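# Slip sheet under finned heat sink in gray crate

## Task

Inside the gray crate, the thin slip sheet must rest flat on the crate floor with the heat sink sitting on top of it, fins pointing upward, and the gray crate must remain upright and flat on the table.

## Robot and tools

Robot: two FANUC CRX arms. left_arm carries a Robotiq 2F-85 two-finger gripper. right_arm carries a suction cup. Calibrated bases in the scene frame: left_arm at (+0.034, +0.370, +0.020) m, right_arm at (-0.017, -0.413, +0.020) m, both nearly unrotated.

Frame: the scene frame has its origin at table-top height, midway between the two nominal bases. +z is up, +x points out over the table, and left_arm sits on the +y side. Arm names do not match image left and right. Reported end_effector_position (m), end_effector_quat_wxyz, velocities and targets all use this frame and may be off by a few cm. The gripper's point is between the closed pads; its fingers point along its own +z and open along its own y. Fingertips extend about 19 mm past that point when closed and 6 mm when fully open. The cup point is the centre of the 41 mm cup rim, facing along its own +z. The tool body widens to about 9 cm from 3 cm behind the rim.

The 16-number row, used by execute_actions and move. Order: left dx, dy, dz, rx, ry, rz, left gripper position, force_limit, speed, then right dx, dy, dz, rx, ry, rz, right suction. Every number is in [-1, 1]. The six pose numbers of each arm are an offset, not a pose. They count from that arm's Hand target at the start of the action or move, along the scene axes, and turning happens about the Hand target's position. Scale: 1.0 = 0.6 m for dx, dy, dz and 180 degrees for rx, ry, rz, which form one rotation vector. Sending an offset again moves the arm further. All zeros re-commands the current Hand target.

Gripper numbers: position +1 is fully open (85 mm), about -0.8 is pads touching, and -1 closes until blocked. force_limit and speed both run -1 to +1 and start at +1. Slow closes (speed -1, about 20 mm/s) give gentler grips, roughly 30 to 100 N per pad depending on force_limit. Fast closes from well open give 120 to 245 N. A new force_limit or speed only applies when position changes by at least 0.01. To grip more softly, open first.

Suction: above 0.01 is on, 0.01 or below is off. Suction, position, force_limit and speed are commands, not offsets, so repeat your last values to keep them. A 0 there is a real command.

Controller: each step, the commanded pose is clipped to within 70 mm and 16 degrees of the measured pose. The arm can stop short of its Hand target. Its next command asks for that target again, so you may need to send the remaining distance. To stop pressing on something, command the target back beyond the end effector.

execute_actions(actions, cameras): actions is a list of actions. Each action is up to 15 rows, one row per 1/30 s step. A shorter action repeats its last row to fill 15 steps. All rows of an action count from the same start. An empty list only returns the state and images. cameras picks images from cam_high, cam_low, cam_left_wrist and cam_right_wrist. Leaving it out or giving ["all"] returns all of them, and [] returns none.

move(target, speed, blend, stop_force, zero, blocking, cameras): drives both arms in straight lines.
- target is one 16-number row, or a list of up to 15 rows. Every row is an offset from the same starting Hand targets.
- speed is in m/s, 0.002 to 1, default 0.25; rotation is capped at twice that in rad/s. Give one value, or one per target.
- blend is a corner-rounding distance in m for lists.
- stop_force is 12 to 80 N, one value shared by both arms. A path ends once the push against its motion exceeds that much. Use it only slowly, without rotation, and not while moving away from a contact. It cannot be combined with blocking=false.
- zero (default true) resets the force baseline first.
- blocking=false returns after about 0.5 s while the move continues.
The result adds a move: line. done means within 3 mm and 2 degrees. Other endings are off_target, moving, held (a check or the clearance check blocked it) and fault. limits=paced means the pose was clipped; limits=held means steps were withheld. Moves run at most 10 s and do not avoid obstacles or the other arm.

wait(seconds 0 to 10, cameras): lets time pass while each arm holds its command.
stop(cameras): brakes a running move. Fingers and suction are not stopped.
zoom_image(camera, region=[x0, y0, x1, y1]): enlarges part of that camera's latest image. Region is in pixels from the top-left, at most 504x504; images are 672x504.
read_manual(section="licences"): returns licence text only.
finished_scene(scene): ends the current scene; pass its number. This is final, and the goal must hold without the robot.

Result lines:
- object_status for the gripper: 0 moving, 1 blocked while opening, 2 blocked while closing (a real grip), 3 reached the requested position or pads met (a thin part may still be held).
- position_measured is in counts: 3 open, about 78 = 60 mm, 130 = 40 mm, 180 = 20 mm, 230 = pads together.
- suction_measured is near 0 with no seal and 0.83 or more when airtight. part_present is 1 from 0.50 and drops back below 0.45.
- Flange force is the external force along the tool's own axes, with some error. "no reading" means no estimate.
- Joint velocities say "within noise" when the arm is at rest.
- Hand target is the commanded pose that the next offset counts from.
- MOTOR HOT and OVER-TEMPERATURE FAULT lines warn of and report heat stops. Heat builds from holding loads, reaching far, or pushing at unreachable poses.

Suction use: press the whole rim onto a smooth flat area, clear of holes and edges. A held part rides up to 16 mm closer to the tool. To release, set the part down on its support, switch suction off, then lift more than 22 mm. If the cup seals to the table, turn suction off.

Avoid:
- Forces of 150 N or joint torque at limit (waist, shoulder, elbow 152 N m; wrist joints 38 N m). These freeze the arm for 10 s.
- Targets placed past a firm contact.
- Fast contacts.
- Hard grips on parts still resting on something.
- Swinging loads fast.
- Dropping parts or releasing moving ones.
- Letting the two arms' tools collide.
- Anything ending up off the table.
- Tipping the crate.
Loose objects may occasionally be nudged by outside pushes.

Each tool is called after "Emit:" as name(argument=value, ...), one argument or row to a line, values as JSON.

## Session

Emit:
execute_actions(
  actions=[],
)

Scene clock: 0.00 s.
left_arm: end_effector_position=(+0.3313, +0.4033, +0.3522) position_measured=3 object_status=3 end_effector_quat_wxyz=(-0.490, -0.061, +0.843, -0.213) | right_arm: end_effector_position=(+0.3483, -0.4860, +0.3769) suction_measured=0.00 part_present=0 end_effector_quat_wxyz=(-0.183, -0.388, +0.886, +0.173)
Joint positions: left_arm=[0.507 0.347 0.118 -0.054 -2.468 -0.397] | right_arm=[0.019 0.168 0.289 -0.207 -2.164 0.739]
Joint velocities: within noise
Flange force (N): no reading
Hand target: left_arm +0.3313, +0.4033, +0.3522; -0.490, -0.061, +0.843, -0.213 | right_arm +0.3483, -0.4860, +0.3769; -0.183, -0.388, +0.886, +0.173

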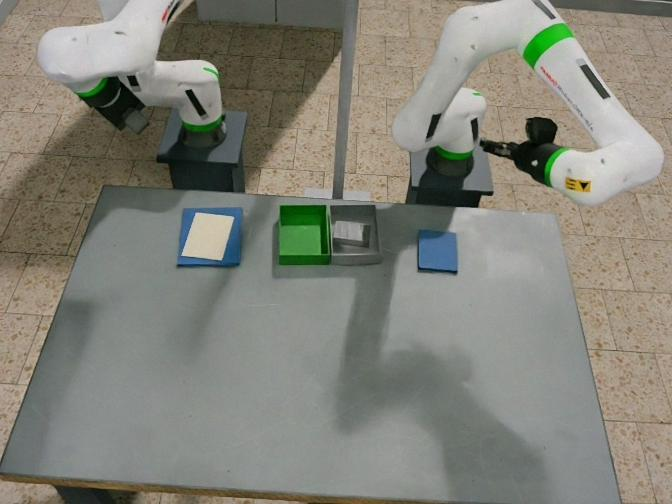

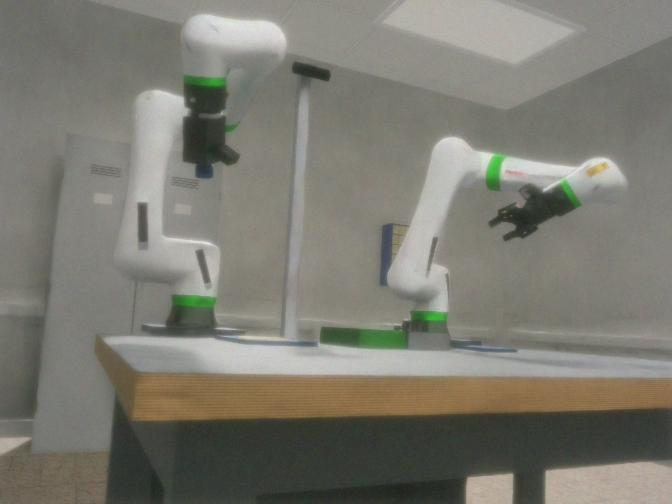

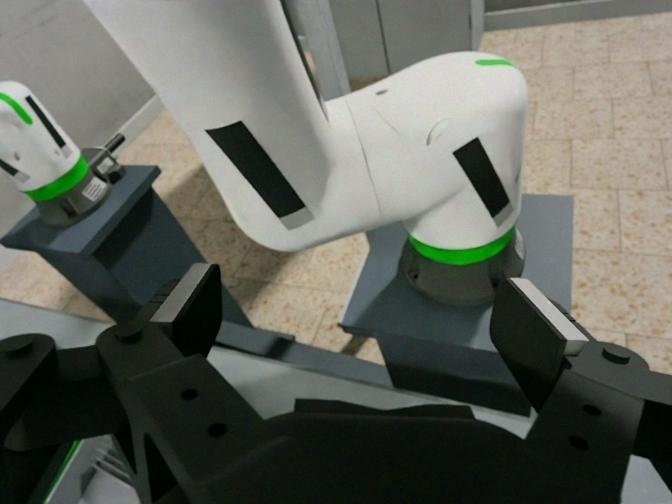

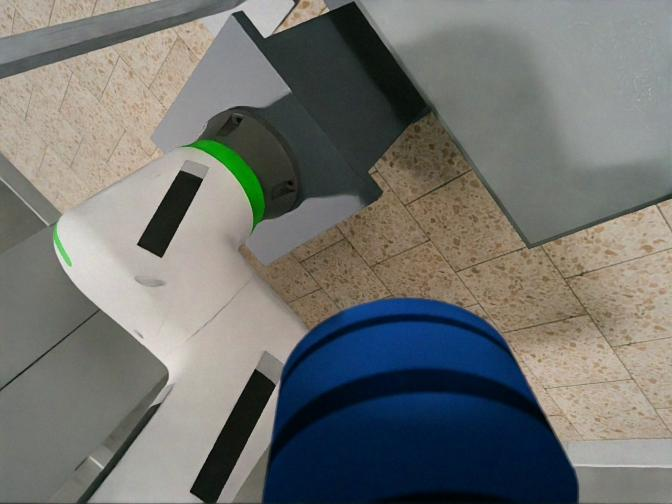

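Emit:
zoom_image(
  camera="cam_high",
  region=[160, 180, 480, 300],
)

Emit:
zoom_image(
  camera="cam_high",
  region=[260, 190, 400, 280],
)

Scaled by 1.575 from the camera's 672x504 image, which has a finer 960x720 frame.

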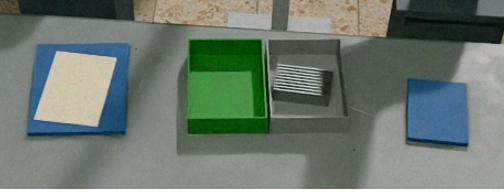

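Scaled by 3.600 from the camera's 672x504 image, which has a finer 960x720 frame.

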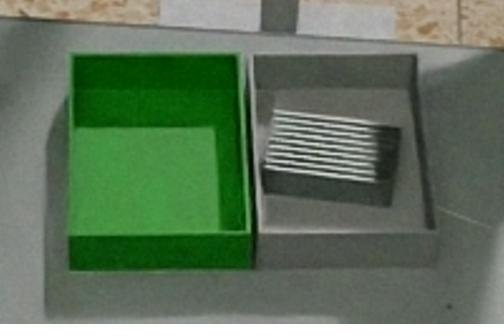

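Emit:
move(
  target=[-0.05, -0.4167, 0.1, 0.1432, -0.3295, -0.041, 1, 1, 1, -0.0805, 0.21, 0.0385, -0.1148, -0.1215, -0.2576, 0],
  speed=0.25,
)

Scene clock: 80.77 s.
left_arm: end_effector_position=(+0.3013, +0.1533, +0.4122) position_measured=3 object_status=3 end_effector_quat_wxyz=(+0.001, +0.000, +1.000, +0.000) | right_arm: end_effector_position=(+0.3000, -0.3601, +0.4000) suction_measured=0.00 part_present=0 end_effector_quat_wxyz=(+0.001, +0.001, +1.000, +0.000)
Joint positions: left_arm=[-0.308 -0.231 0.053 0 -1.854 0.293] | right_arm=[0.592 -0.31 -0.077 0.001 -1.803 -0.586]
Joint velocities: within noise
Flange force (N): left_arm=[1.3 4.4 1.4] | right_arm=[0.6 3.3 -3.5]
Hand target: left_arm +0.3013, +0.1533, +0.4122; +0.000, +0.001, +1.000, +0.000 | right_arm +0.3000, -0.3600, +0.4000; +0.001, +0.001, +1.000, +0.000
Off the commanded pose: left_arm 0.000 m, 0 deg | right_arm 0.000 m, 0 deg.
move: done

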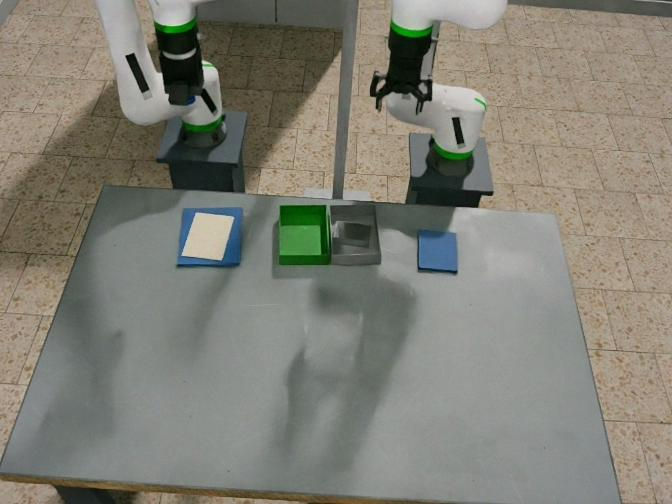

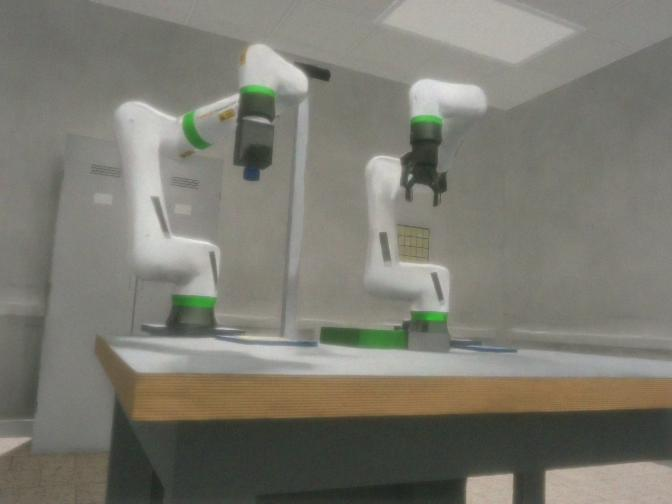

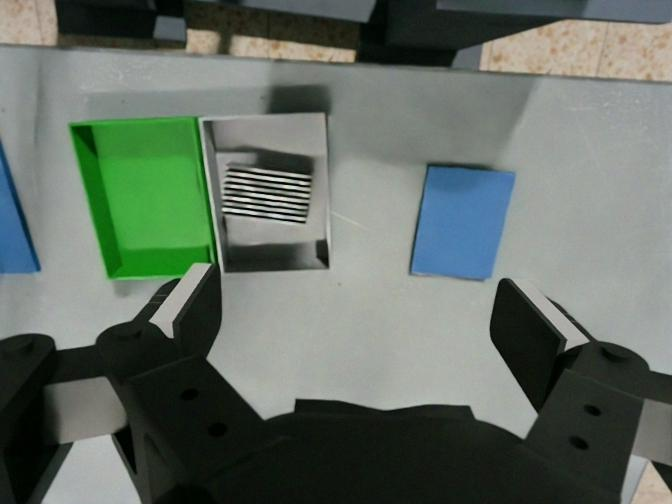

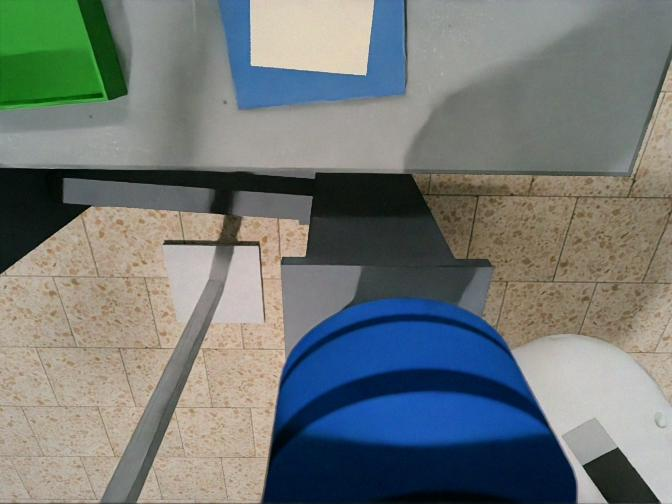

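Emit:
zoom_image(
  camera="cam_left_wrist",
  region=[60, 90, 360, 300],
)

Scaled by 1.680 from the camera's 672x504 image, which has a finer 960x720 frame.

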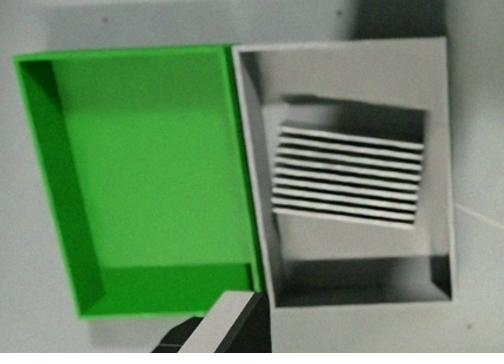

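Emit:
move(
  target=[0.0728, -0.1505, -0.27, 0, 0, -0.54, 1, 1, 1, 0.3333, 0, 0, 0, 0, 0, 0],
  speed=0.25,
)

Scene clock: 112.87 s.
left_arm: end_effector_position=(+0.3449, +0.0630, +0.2502) position_measured=3 object_status=3 end_effector_quat_wxyz=(+0.000, +0.750, +0.661, +0.000) | right_arm: end_effector_position=(+0.4999, -0.3600, +0.4001) suction_measured=0.00 part_present=0 end_effector_quat_wxyz=(+0.001, +0.001, +1.000, +0.000)
Joint positions: left_arm=[-0.49 -0.022 -0.145 0.001 -1.449 -1.221] | right_arm=[0.364 0.2 0.406 0.001 -1.776 -0.358]
Joint velocities: within noise
Flange force (N): left_arm=[5.9 -2.3 0.7] | right_arm=[-2.2 2.0 -3.4]
Hand target: left_arm +0.3449, +0.0630, +0.2502; +0.000, +0.750, +0.661, +0.000 | right_arm +0.5000, -0.3600, +0.4000; +0.001, +0.001, +1.000, +0.000
Off the commanded pose: left_arm 0.000 m, 0 deg | right_arm 0.000 m, 0 deg.
move: done

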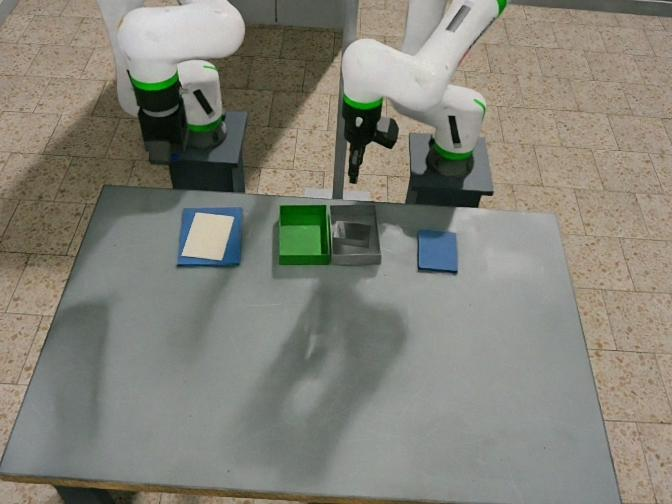

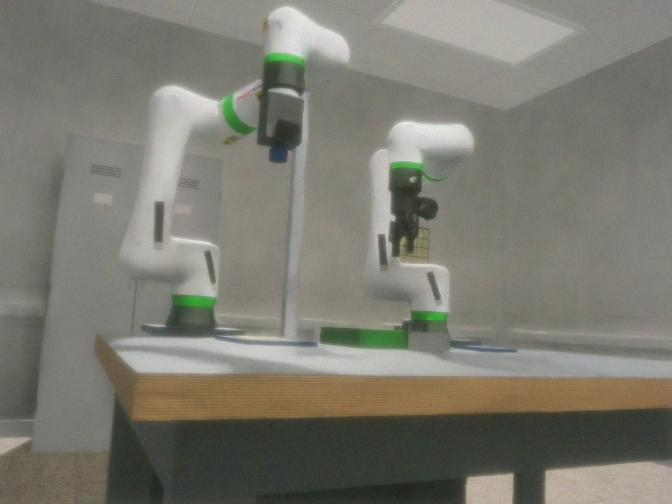

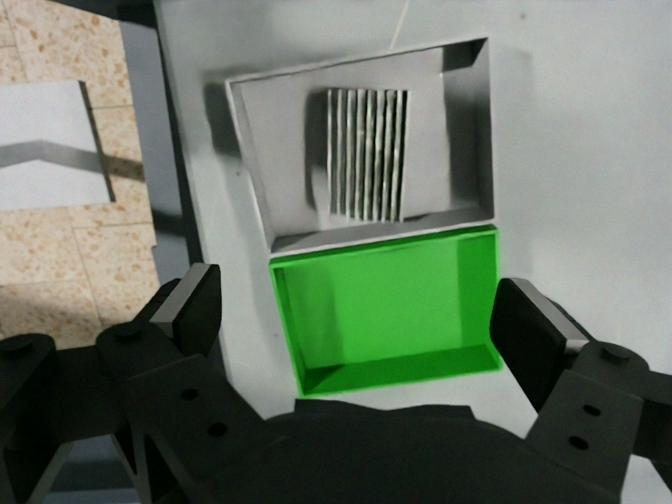

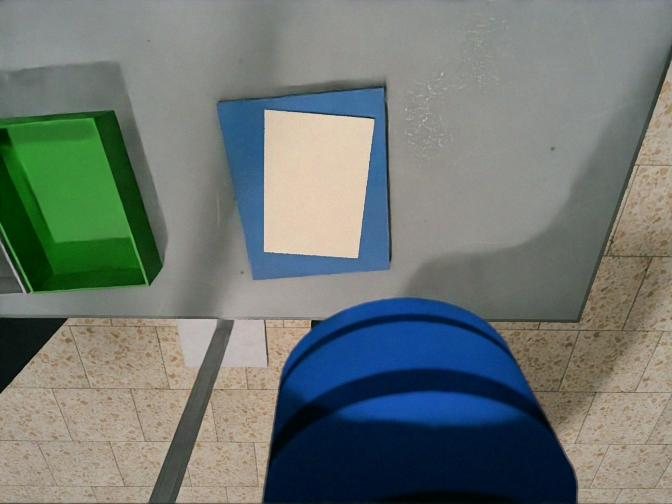

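Emit:
zoom_image(
  camera="cam_left_wrist",
  region=[200, 20, 520, 260],
)

Emit:
zoom_image(
  camera="cam_right_wrist",
  region=[180, 70, 420, 310],
)

Scaled by 1.575 from the camera's 672x504 image, which has a finer 960x720 frame.

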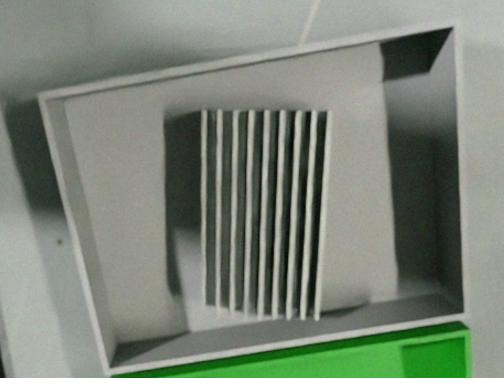

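Scaled by 2.100 from the camera's 672x504 image, which has a finer 960x720 frame.

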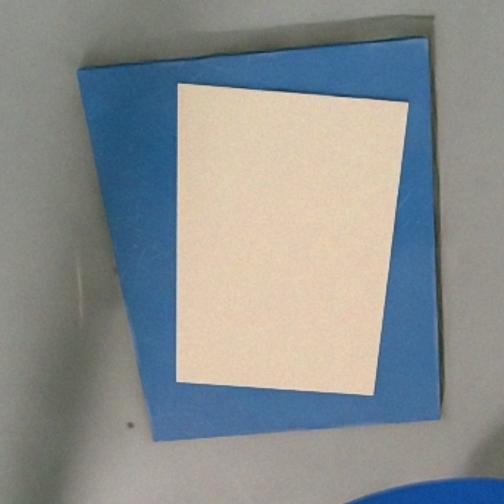

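Emit:
zoom_image(
  camera="cam_left_wrist",
  region=[120, 240, 280, 360],
)

Emit:
zoom_image(
  camera="cam_left_wrist",
  region=[450, 240, 610, 360],
)

Scaled by 3.150 from the camera's 672x504 image, which has a finer 960x720 frame.

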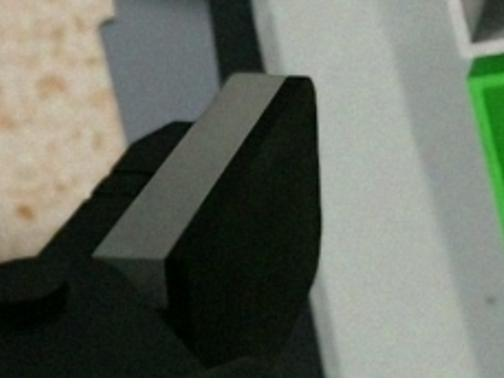

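Scaled by 3.150 from the camera's 672x504 image, which has a finer 960x720 frame.

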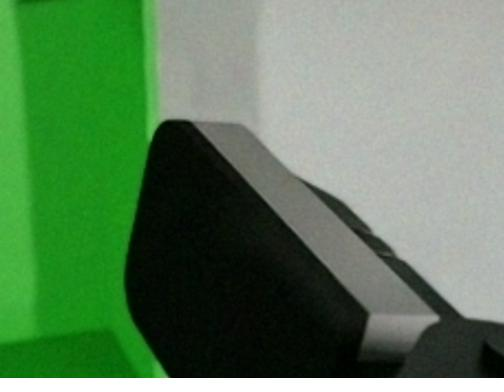

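Emit:
zoom_image(
  camera="cam_left_wrist",
  region=[200, 60, 280, 120],
)

Emit:
zoom_image(
  camera="cam_left_wrist",
  region=[450, 20, 530, 80],
)

Emit:
zoom_image(
  camera="cam_left_wrist",
  region=[310, 70, 430, 160],
)

Emit:
zoom_image(
  camera="cam_left_wrist",
  region=[310, 160, 430, 250],
)

Scaled by 6.300 from the camera's 672x504 image, which has a finer 960x720 frame.

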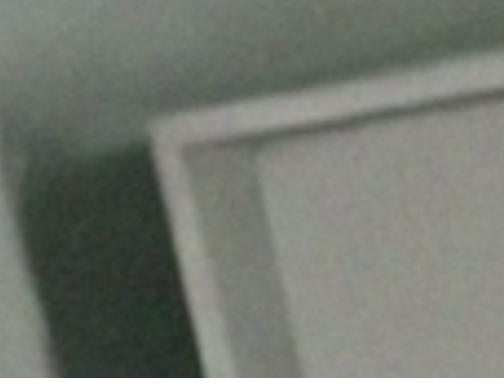

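Scaled by 6.300 from the camera's 672x504 image, which has a finer 960x720 frame.

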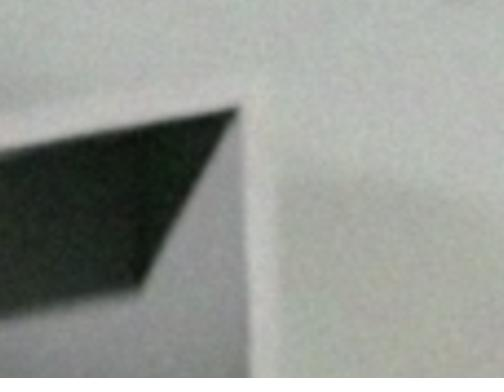

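Scaled by 4.200 from the camera's 672x504 image, which has a finer 960x720 frame.

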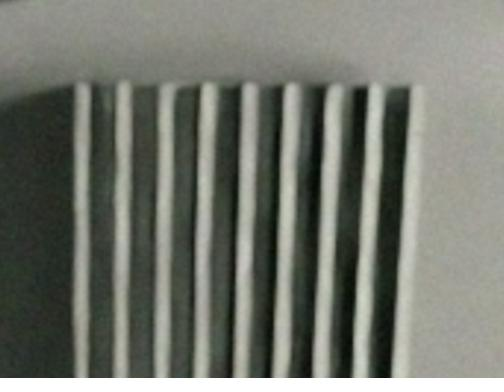

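Scaled by 4.200 from the camera's 672x504 image, which has a finer 960x720 frame.

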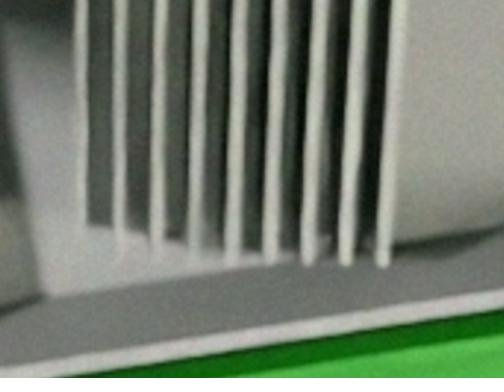

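Emit:
move(
  target=[0, 0, -0.1333, 0, 0, 0, 1, 1, 1, 0, 0, -0.25, 0, 0, 0, 0],
  speed=0.25,
  cameras=["cam_left_wrist", "cam_right_wrist"],
)

Emit:
zoom_image(
  camera="cam_left_wrist",
  region=[140, 0, 340, 150],
)

Emit:
zoom_image(
  camera="cam_left_wrist",
  region=[300, 30, 480, 165],
)

Scene clock: 175.90 s.
left_arm: end_effector_position=(+0.3449, +0.0630, +0.1702) position_measured=3 object_status=3 end_effector_quat_wxyz=(+0.000, +0.750, +0.661, +0.000) | right_arm: end_effector_position=(+0.5000, -0.3600, +0.2501) suction_measured=0.00 part_present=0 end_effector_quat_wxyz=(+0.001, +0.001, +1.000, +0.000)
Joint positions: left_arm=[-0.49 0.021 -0.292 0.001 -1.258 -1.222] | right_arm=[0.364 0.189 0.042 0.001 -1.423 -0.358]
Joint velocities: within noise
Flange force (N): left_arm=[5.9 -1.8 -0.2] | right_arm=[-2.6 2.1 -3.5]
Hand target: left_arm +0.3449, +0.0630, +0.1702; +0.000, +0.750, +0.661, +0.000 | right_arm +0.5000, -0.3600, +0.2500; +0.001, +0.001, +1.000, +0.000
Off the commanded pose: left_arm 0.000 m, 0 deg | right_arm 0.000 m, 0 deg.
move: done
Images, in order (width x height): cam_left_wrist 672x504, cam_right_wrist 672x504.

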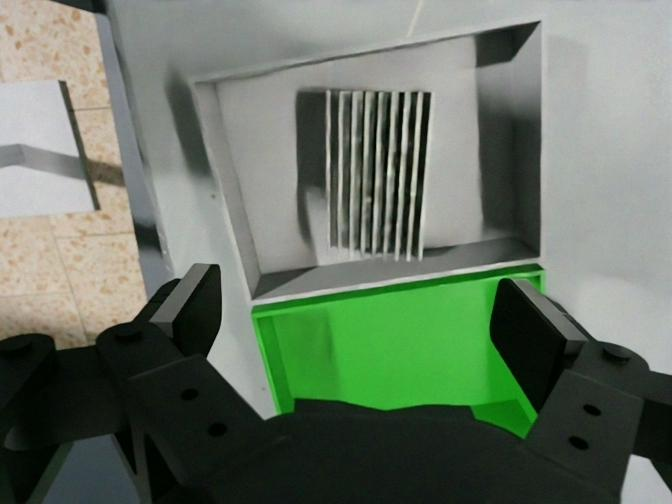

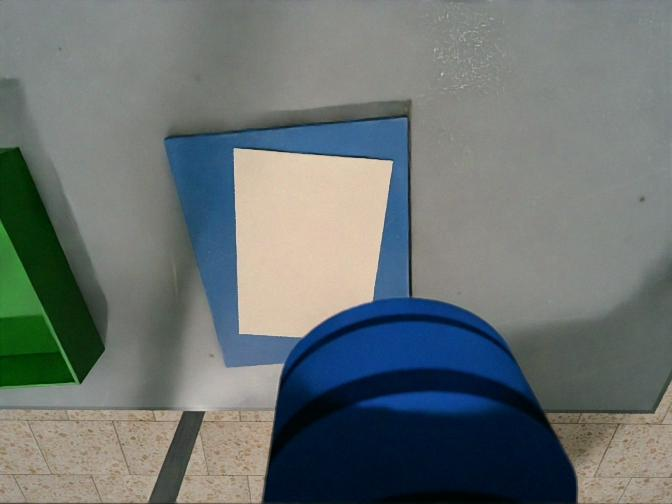

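Scaled by 2.520 from the camera's 672x504 image, which has a finer 960x720 frame.

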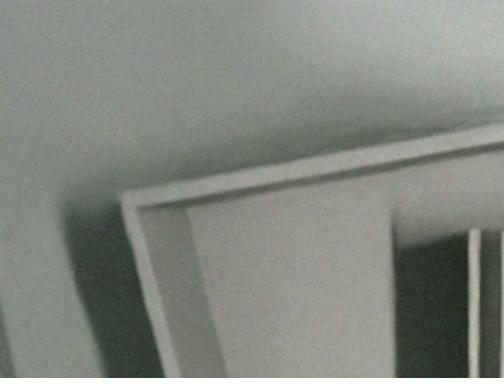

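Scaled by 2.800 from the camera's 672x504 image, which has a finer 960x720 frame.

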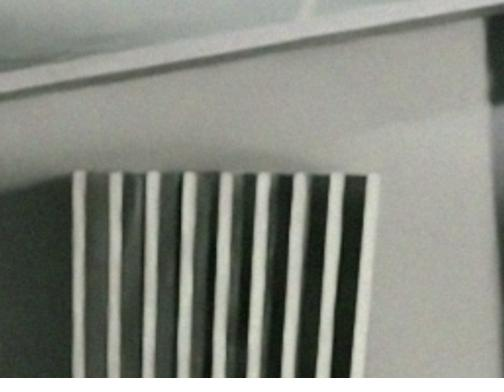

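Emit:
zoom_image(
  camera="cam_right_wrist",
  region=[150, 100, 430, 380],
)

Emit:
zoom_image(
  camera="cam_left_wrist",
  region=[300, 200, 480, 320],
)

Scaled by 1.800 from the camera's 672x504 image, which has a finer 960x720 frame.

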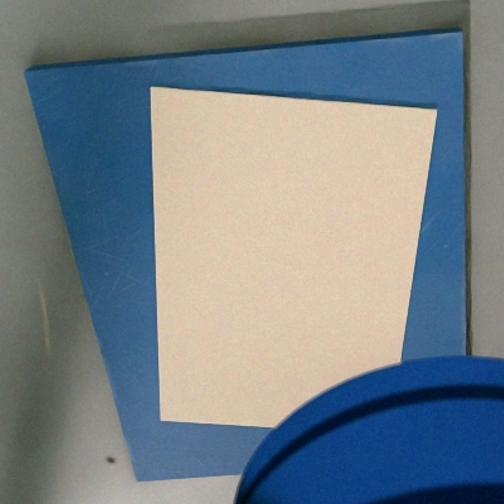

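Scaled by 2.800 from the camera's 672x504 image, which has a finer 960x720 frame.

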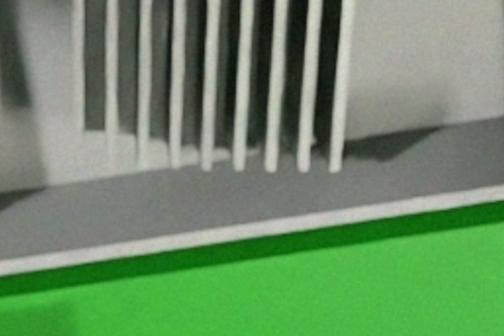

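Emit:
move(
  target=[0.0285, 0.027, 0, 0, 0, 0.0147, 1, 1, 1, 0, 0.1, 0, 0, 0, 0, 0],
  speed=0.15,
  cameras=["cam_left_wrist", "cam_right_wrist"],
)

Emit:
zoom_image(
  camera="cam_right_wrist",
  region=[190, 100, 490, 380],
)

Emit:
zoom_image(
  camera="cam_left_wrist",
  region=[240, 140, 500, 370],
)

Scene clock: 276.93 s.
left_arm: end_effector_position=(+0.3621, +0.0792, +0.1702) position_measured=3 object_status=3 end_effector_quat_wxyz=(+0.000, +0.735, +0.678, +0.000) | right_arm: end_effector_position=(+0.5000, -0.3001, +0.2501) suction_measured=0.00 part_present=0 end_effector_quat_wxyz=(+0.001, +0.001, +1.000, +0.000)
Joint positions: left_arm=[-0.437 0.024 -0.289 0.001 -1.258 -1.228] | right_arm=[0.472 0.212 0.07 0.001 -1.428 -0.467]
Joint velocities: within noise
Flange force (N): left_arm=[6.1 -1.9 -0.4] | right_arm=[-2.6 3.0 -2.6]
Hand target: left_arm +0.3620, +0.0792, +0.1702; +0.000, +0.735, +0.678, +0.000 | right_arm +0.5000, -0.3000, +0.2500; +0.001, +0.001, +1.000, +0.000
Off the commanded pose: left_arm 0.000 m, 0 deg | right_arm 0.000 m, 0 deg.
move: done
Images, in order (width x height): cam_left_wrist 672x504, cam_right_wrist 672x504.

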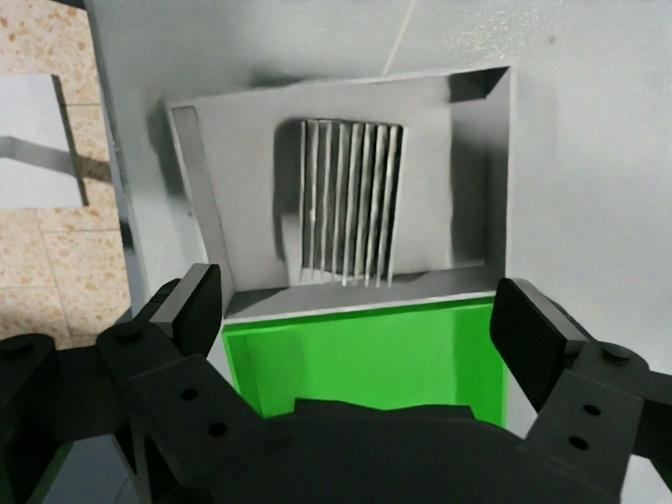

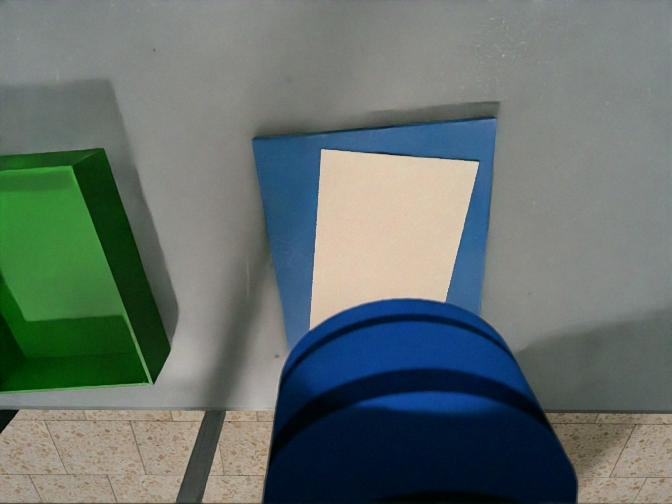

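Scaled by 1.680 from the camera's 672x504 image, which has a finer 960x720 frame.

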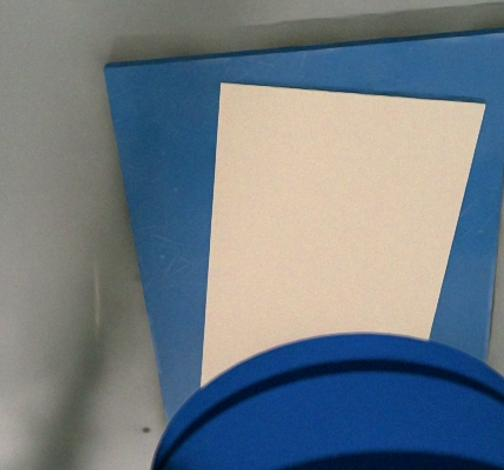

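Scaled by 1.938 from the camera's 672x504 image, which has a finer 960x720 frame.

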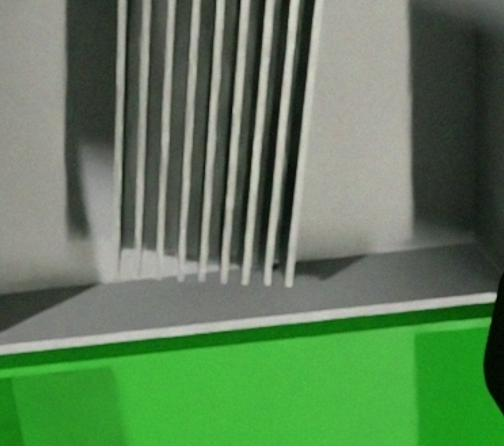

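Emit:
zoom_image(
  camera="cam_right_wrist",
  region=[252, 280, 602, 504],
)

Scaled by 1.440 from the camera's 672x504 image, which has a finer 960x720 frame.

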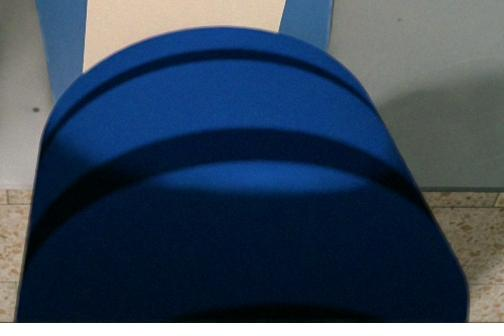

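Emit:
move(
  target=[0.04985, -0.00397, 0, 0, 0, 0, 1, 1, 1, -0.2045, -0.044, -0.25, 0, 0, -0.0222, 0],
  speed=0.15,
  cameras=["cam_left_wrist", "cam_right_wrist", "cam_low"],
)

Emit:
zoom_image(
  camera="cam_left_wrist",
  region=[40, 40, 490, 340],
)

Scene clock: 327.63 s.
left_arm: end_effector_position=(+0.3920, +0.0768, +0.1702) position_measured=3 object_status=3 end_effector_quat_wxyz=(+0.000, +0.735, +0.678, +0.000) | right_arm: end_effector_position=(+0.3773, -0.3264, +0.1001) suction_measured=0.00 part_present=0 end_effector_quat_wxyz=(+0.001, +0.036, +0.999, +0.000)
Joint positions: left_arm=[-0.414 0.085 -0.224 0.001 -1.261 -1.251] | right_arm=[0.553 0.029 -0.508 0.001 -1.033 -0.619]
Joint velocities: within noise
Flange force (N): left_arm=[5.5 -2.2 -0.4] | right_arm=[-3.0 3.0 -2.8]
Hand target: left_arm +0.3920, +0.0768, +0.1702; +0.000, +0.735, +0.678, +0.000 | right_arm +0.3773, -0.3264, +0.1000; +0.001, +0.036, +0.999, +0.000
Off the commanded pose: left_arm 0.000 m, 0 deg | right_arm 0.000 m, 0 deg.
move: done
Images, in order (width x height): cam_low 672x504, cam_left_wrist 672x504, cam_right_wrist 672x504.

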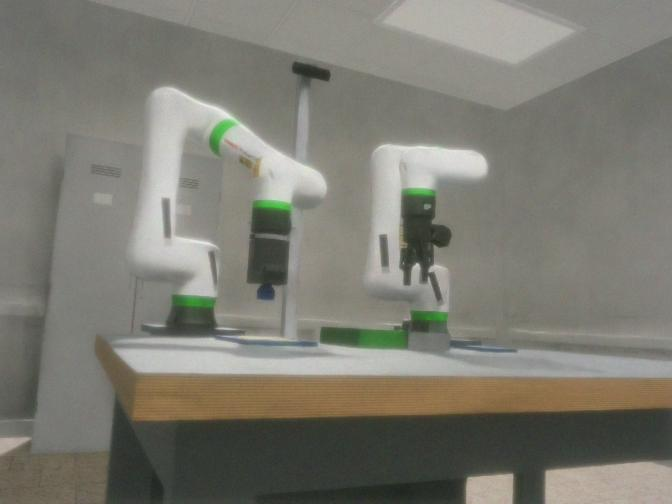

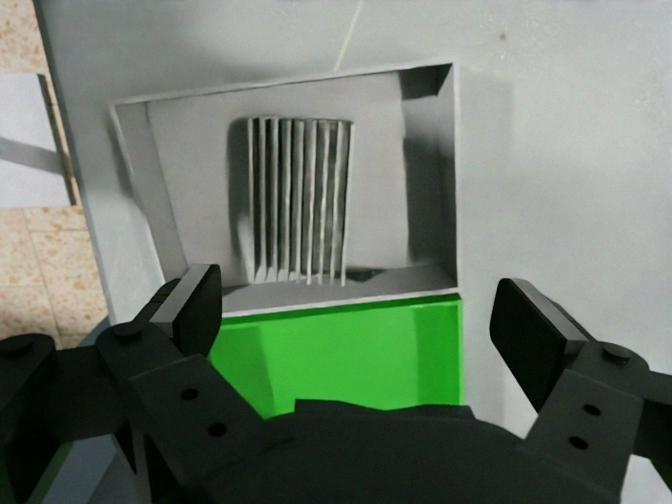

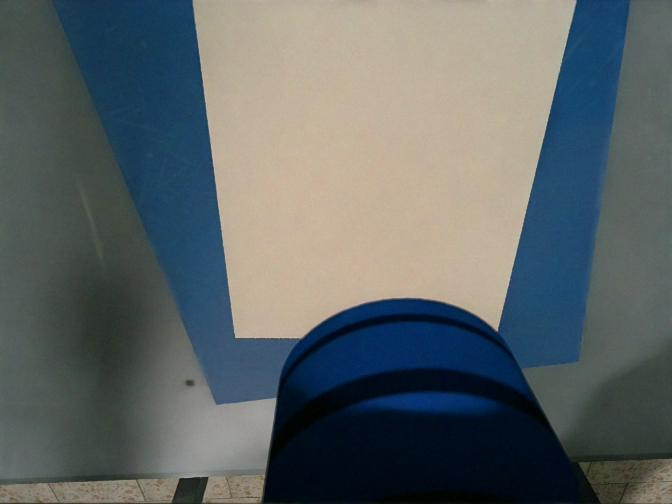

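Scaled by 1.120 from the camera's 672x504 image, which has a finer 960x720 frame.

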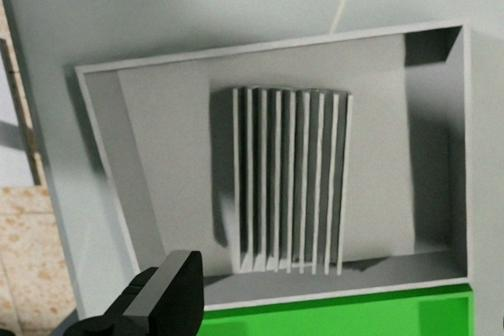

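Emit:
move(
  target=[-0.047, -0.0093, -0.1167, 0, 0, -0.0052, 1, 1, 1, 0, 0, -0.0667, 0, 0, 0, 0],
  speed=0.12,
  cameras=["cam_left_wrist", "cam_right_wrist", "cam_high"],
)

Emit:
zoom_image(
  camera="cam_left_wrist",
  region=[170, 60, 550, 345],
)

Scene clock: 364.90 s.
left_arm: end_effector_position=(+0.3638, +0.0712, +0.1002) position_measured=3 object_status=3 end_effector_quat_wxyz=(+0.000, +0.741, +0.672, +0.000) | right_arm: end_effector_position=(+0.3772, -0.3264, +0.0600) suction_measured=0.00 part_present=0 end_effector_quat_wxyz=(+0.001, +0.036, +0.999, +0.000)
Joint positions: left_arm=[-0.453 0.111 -0.373 0.001 -1.087 -1.229] | right_arm=[0.554 0.092 -0.553 0.001 -0.925 -0.619]
Joint velocities: within noise
Flange force (N): left_arm=[6.0 -2.5 -0.8] | right_arm=[-1.7 2.5 -1.7]
Hand target: left_arm +0.3638, +0.0712, +0.1002; +0.000, +0.740, +0.672, +0.000 | right_arm +0.3773, -0.3264, +0.0600; +0.001, +0.036, +0.999, +0.000
Off the commanded pose: left_arm 0.000 m, 0 deg | right_arm 0.000 m, 0 deg.
move: done
Images, in order (width x height): cam_high 672x504, cam_left_wrist 672x504, cam_right_wrist 672x504.

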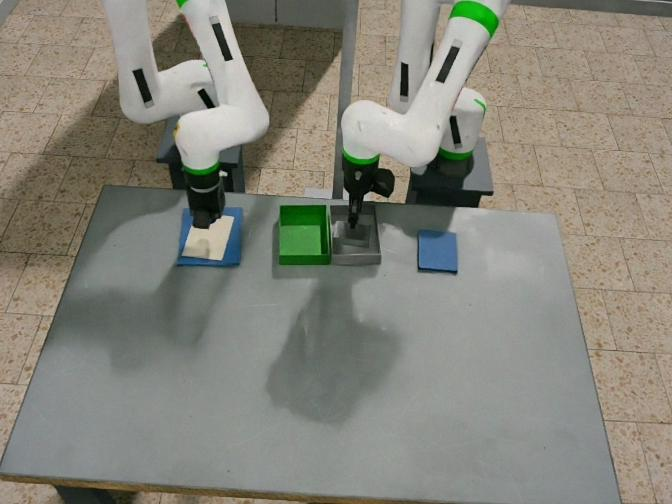

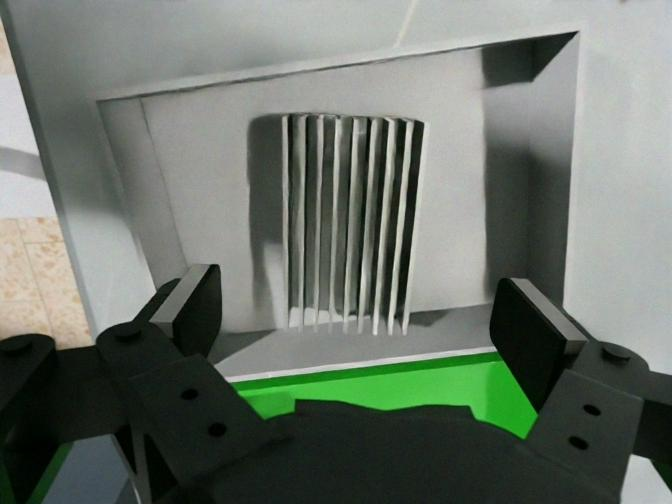

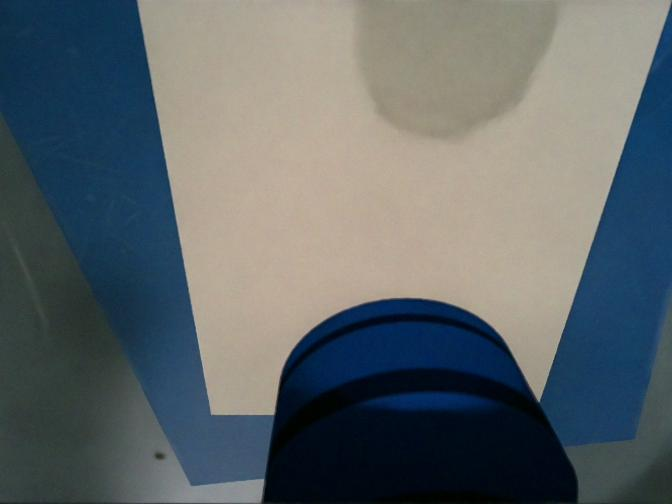

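Scaled by 1.326 from the camera's 672x504 image, which has a finer 960x720 frame.

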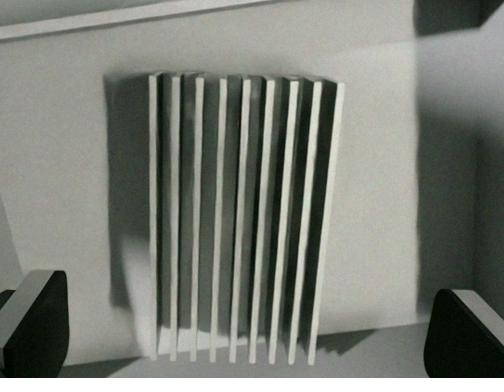

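Emit:
move(
  target=[0, 0, -0.1237, 0, 0, 0, 1, 1, 1, 0, 0, 0, 0, 0, 0, 0],
  speed=0.04,
  stop_force=20,
  cameras=["cam_left_wrist", "cam_low"],
)

Scene clock: 384.83 s.
left_arm: end_effector_position=(+0.3638, +0.0712, +0.0260) position_measured=3 object_status=3 end_effector_quat_wxyz=(+0.000, +0.741, +0.672, +0.000) | right_arm: end_effector_position=(+0.3773, -0.3264, +0.0600) suction_measured=0.00 part_present=0 end_effector_quat_wxyz=(+0.001, +0.036, +0.999, +0.000)
Joint positions: left_arm=[-0.453 0.218 -0.452 0.001 -0.901 -1.229] | right_arm=[0.554 0.092 -0.553 0.001 -0.925 -0.619]
Joint velocities: within noise
Flange force (N): left_arm=[5.6 -1.8 -1.5] | right_arm=[-1.5 2.8 -2.2]
Hand target: left_arm +0.3638, +0.0712, +0.0260; +0.000, +0.740, +0.672, +0.000 | right_arm +0.3773, -0.3264, +0.0600; +0.001, +0.036, +0.999, +0.000
Off the commanded pose: left_arm 0.000 m, 0 deg | right_arm 0.000 m, 0 deg.
move: done
Images, in order (width x height): cam_low 672x504, cam_left_wrist 672x504.

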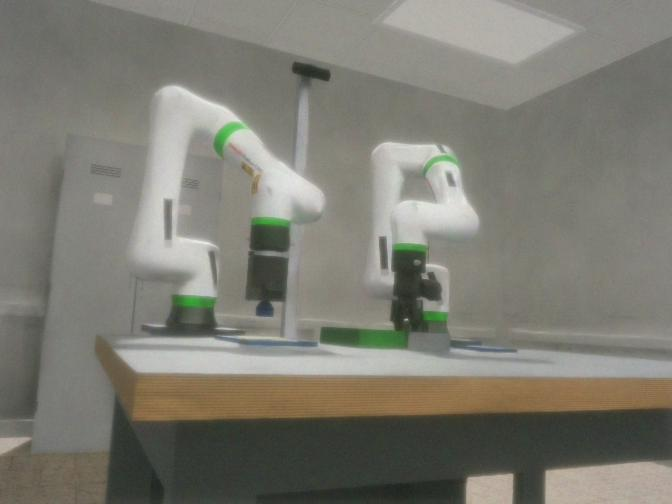

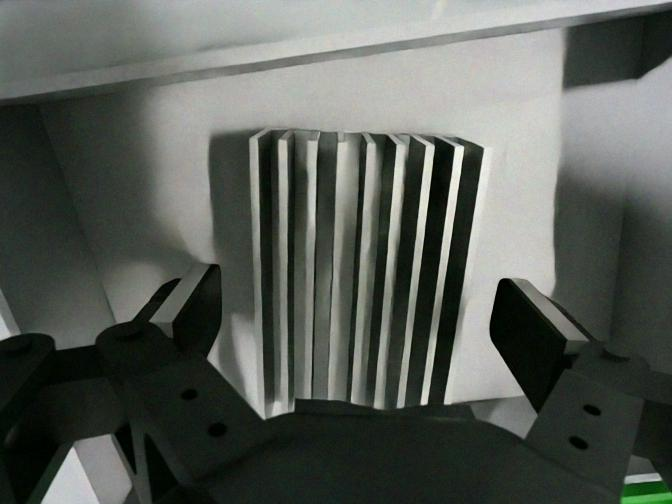

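Emit:
move(
  target=[0, 0, 0, 0, 0, 0, -1, -0.7, -1, 0, 0, 0, 0, 0, 0, 0],
  cameras=["cam_left_wrist"],
)

Scene clock: 390.97 s.
left_arm: end_effector_position=(+0.3637, +0.0712, +0.0260) position_measured=78 object_status=0 end_effector_quat_wxyz=(+0.000, +0.740, +0.672, -0.001) | right_arm: end_effector_position=(+0.3773, -0.3264, +0.0600) suction_measured=0.00 part_present=0 end_effector_quat_wxyz=(+0.001, +0.036, +0.999, +0.000)
Joint positions: left_arm=[-0.453 0.218 -0.452 0.001 -0.901 -1.229] | right_arm=[0.554 0.092 -0.553 0.001 -0.925 -0.619]
Joint velocities: within noise
Flange force (N): left_arm=[7.2 -2.7 -15.4] | right_arm=[-0.5 3.6 -1.4]
Hand target: left_arm +0.3638, +0.0712, +0.0260; +0.000, +0.740, +0.672, +0.000 | right_arm +0.3773, -0.3264, +0.0600; +0.001, +0.036, +0.999, +0.000
Off the commanded pose: left_arm 0.000 m, 0 deg | right_arm 0.000 m, 0 deg.
move: done
Images, in order (width x height): cam_left_wrist 672x504.

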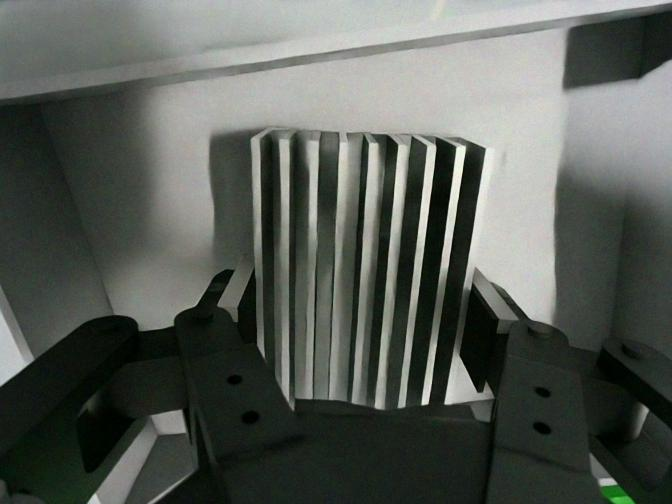

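Emit:
move(
  target=[
    [0, 0, 0, 0, 0, 0, -0.2, -0.7, -1, 0, 0, 0, 0, 0, 0, 0],
    [0, 0, 0.0083, 0, 0, 0, -0.2, -0.7, -1, 0, 0, 0, 0, 0, 0, 0],
    [0, 0, 0.0083, 0, 0, 0, -1, -0.7, -1, 0, 0, 0, 0, 0, 0, 0],
  ],
  speed=0.05,
  cameras=["cam_left_wrist"],
)

Scene clock: 399.10 s.
left_arm: end_effector_position=(+0.3638, +0.0712, +0.0310) position_measured=78 object_status=2 end_effector_quat_wxyz=(+0.000, +0.741, +0.672, +0.000) | right_arm: end_effector_position=(+0.3773, -0.3264, +0.0600) suction_measured=0.00 part_present=0 end_effector_quat_wxyz=(+0.001, +0.036, +0.999, +0.000)
Joint positions: left_arm=[-0.453 0.21 -0.447 0.001 -0.913 -1.229] | right_arm=[0.554 0.092 -0.553 0.001 -0.925 -0.619]
Joint velocities: within noise
Flange force (N): left_arm=[5.5 -2.0 0.4] | right_arm=[-1.1 2.6 -1.4]
Hand target: left_arm +0.3638, +0.0712, +0.0310; +0.000, +0.740, +0.672, +0.000 | right_arm +0.3773, -0.3264, +0.0600; +0.001, +0.036, +0.999, +0.000
Off the commanded pose: left_arm 0.000 m, 0 deg | right_arm 0.000 m, 0 deg.
move: done
Images, in order (width x height): cam_left_wrist 672x504.

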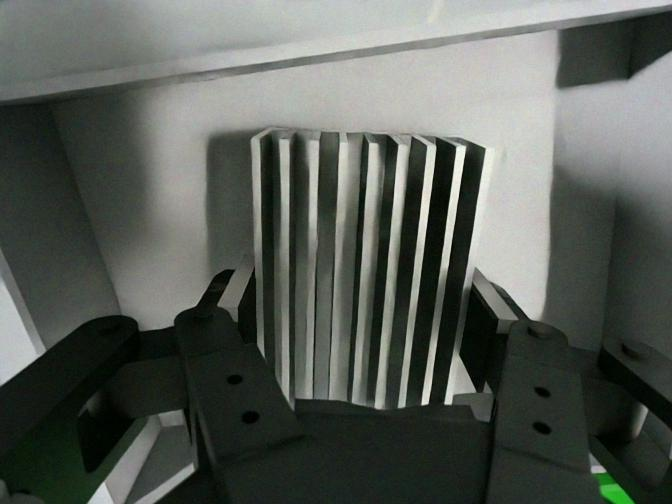

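Emit:
move(
  target=[
    [0, 0, 0.165, 0, 0, 0, -1, -0.7, -1, 0, 0, 0, 0, 0, 0, 0],
    [0.0553, 0.3938, 0.165, 0, 0, 0, -1, -0.7, -1, 0, 0, 0, 0, 0, 0, 0],
    [0.0553, 0.3938, 0.05, 0, 0, 0, -1, -0.7, -1, 0, 0, 0, 0, 0, 0, 0],
  ],
  speed=0.2,
  blend=[0.03, 0.03, 0],
  cameras=["cam_left_wrist", "cam_high"],
)

Scene clock: 418.47 s.
left_arm: end_effector_position=(+0.3969, +0.3075, +0.0610) position_measured=78 object_status=2 end_effector_quat_wxyz=(+0.000, +0.741, +0.672, +0.000) | right_arm: end_effector_position=(+0.3773, -0.3264, +0.0600) suction_measured=0.00 part_present=0 end_effector_quat_wxyz=(+0.001, +0.036, +0.999, +0.000)
Joint positions: left_arm=[0.176 -0.026 -0.623 0.001 -0.975 -1.858] | right_arm=[0.554 0.092 -0.553 0.001 -0.925 -0.619]
Joint velocities: within noise
Flange force (N): left_arm=[4.5 -5.0 1.3] | right_arm=[0.0 3.6 -2.1]
Hand target: left_arm +0.3969, +0.3075, +0.0610; +0.000, +0.740, +0.672, +0.000 | right_arm +0.3773, -0.3264, +0.0600; +0.001, +0.036, +0.999, +0.000
Off the commanded pose: left_arm 0.000 m, 0 deg | right_arm 0.000 m, 0 deg.
move: done
Images, in order (width x height): cam_high 672x504, cam_left_wrist 672x504.

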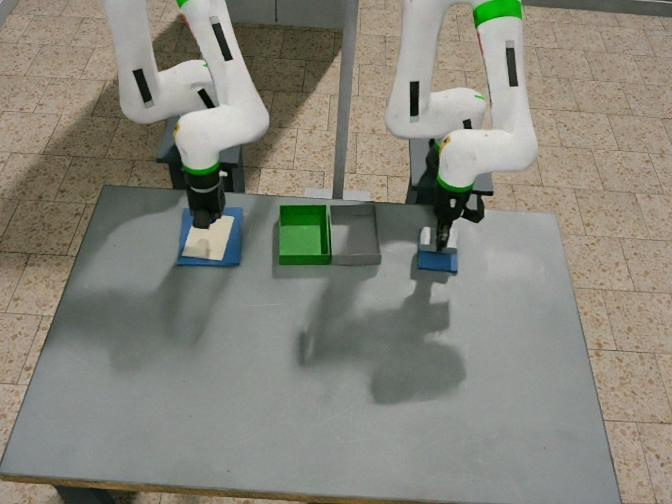

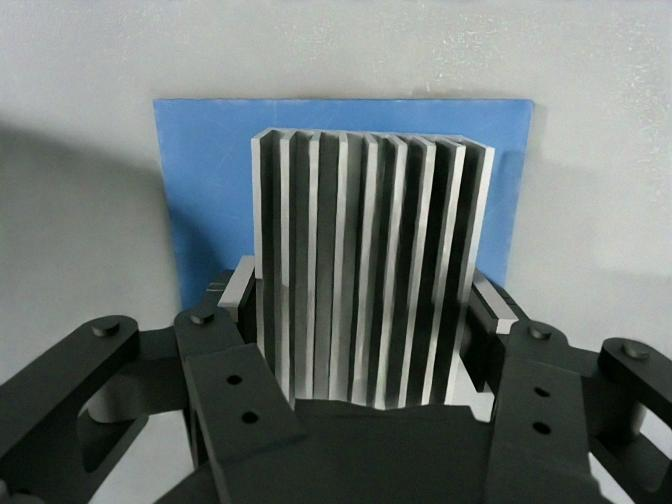

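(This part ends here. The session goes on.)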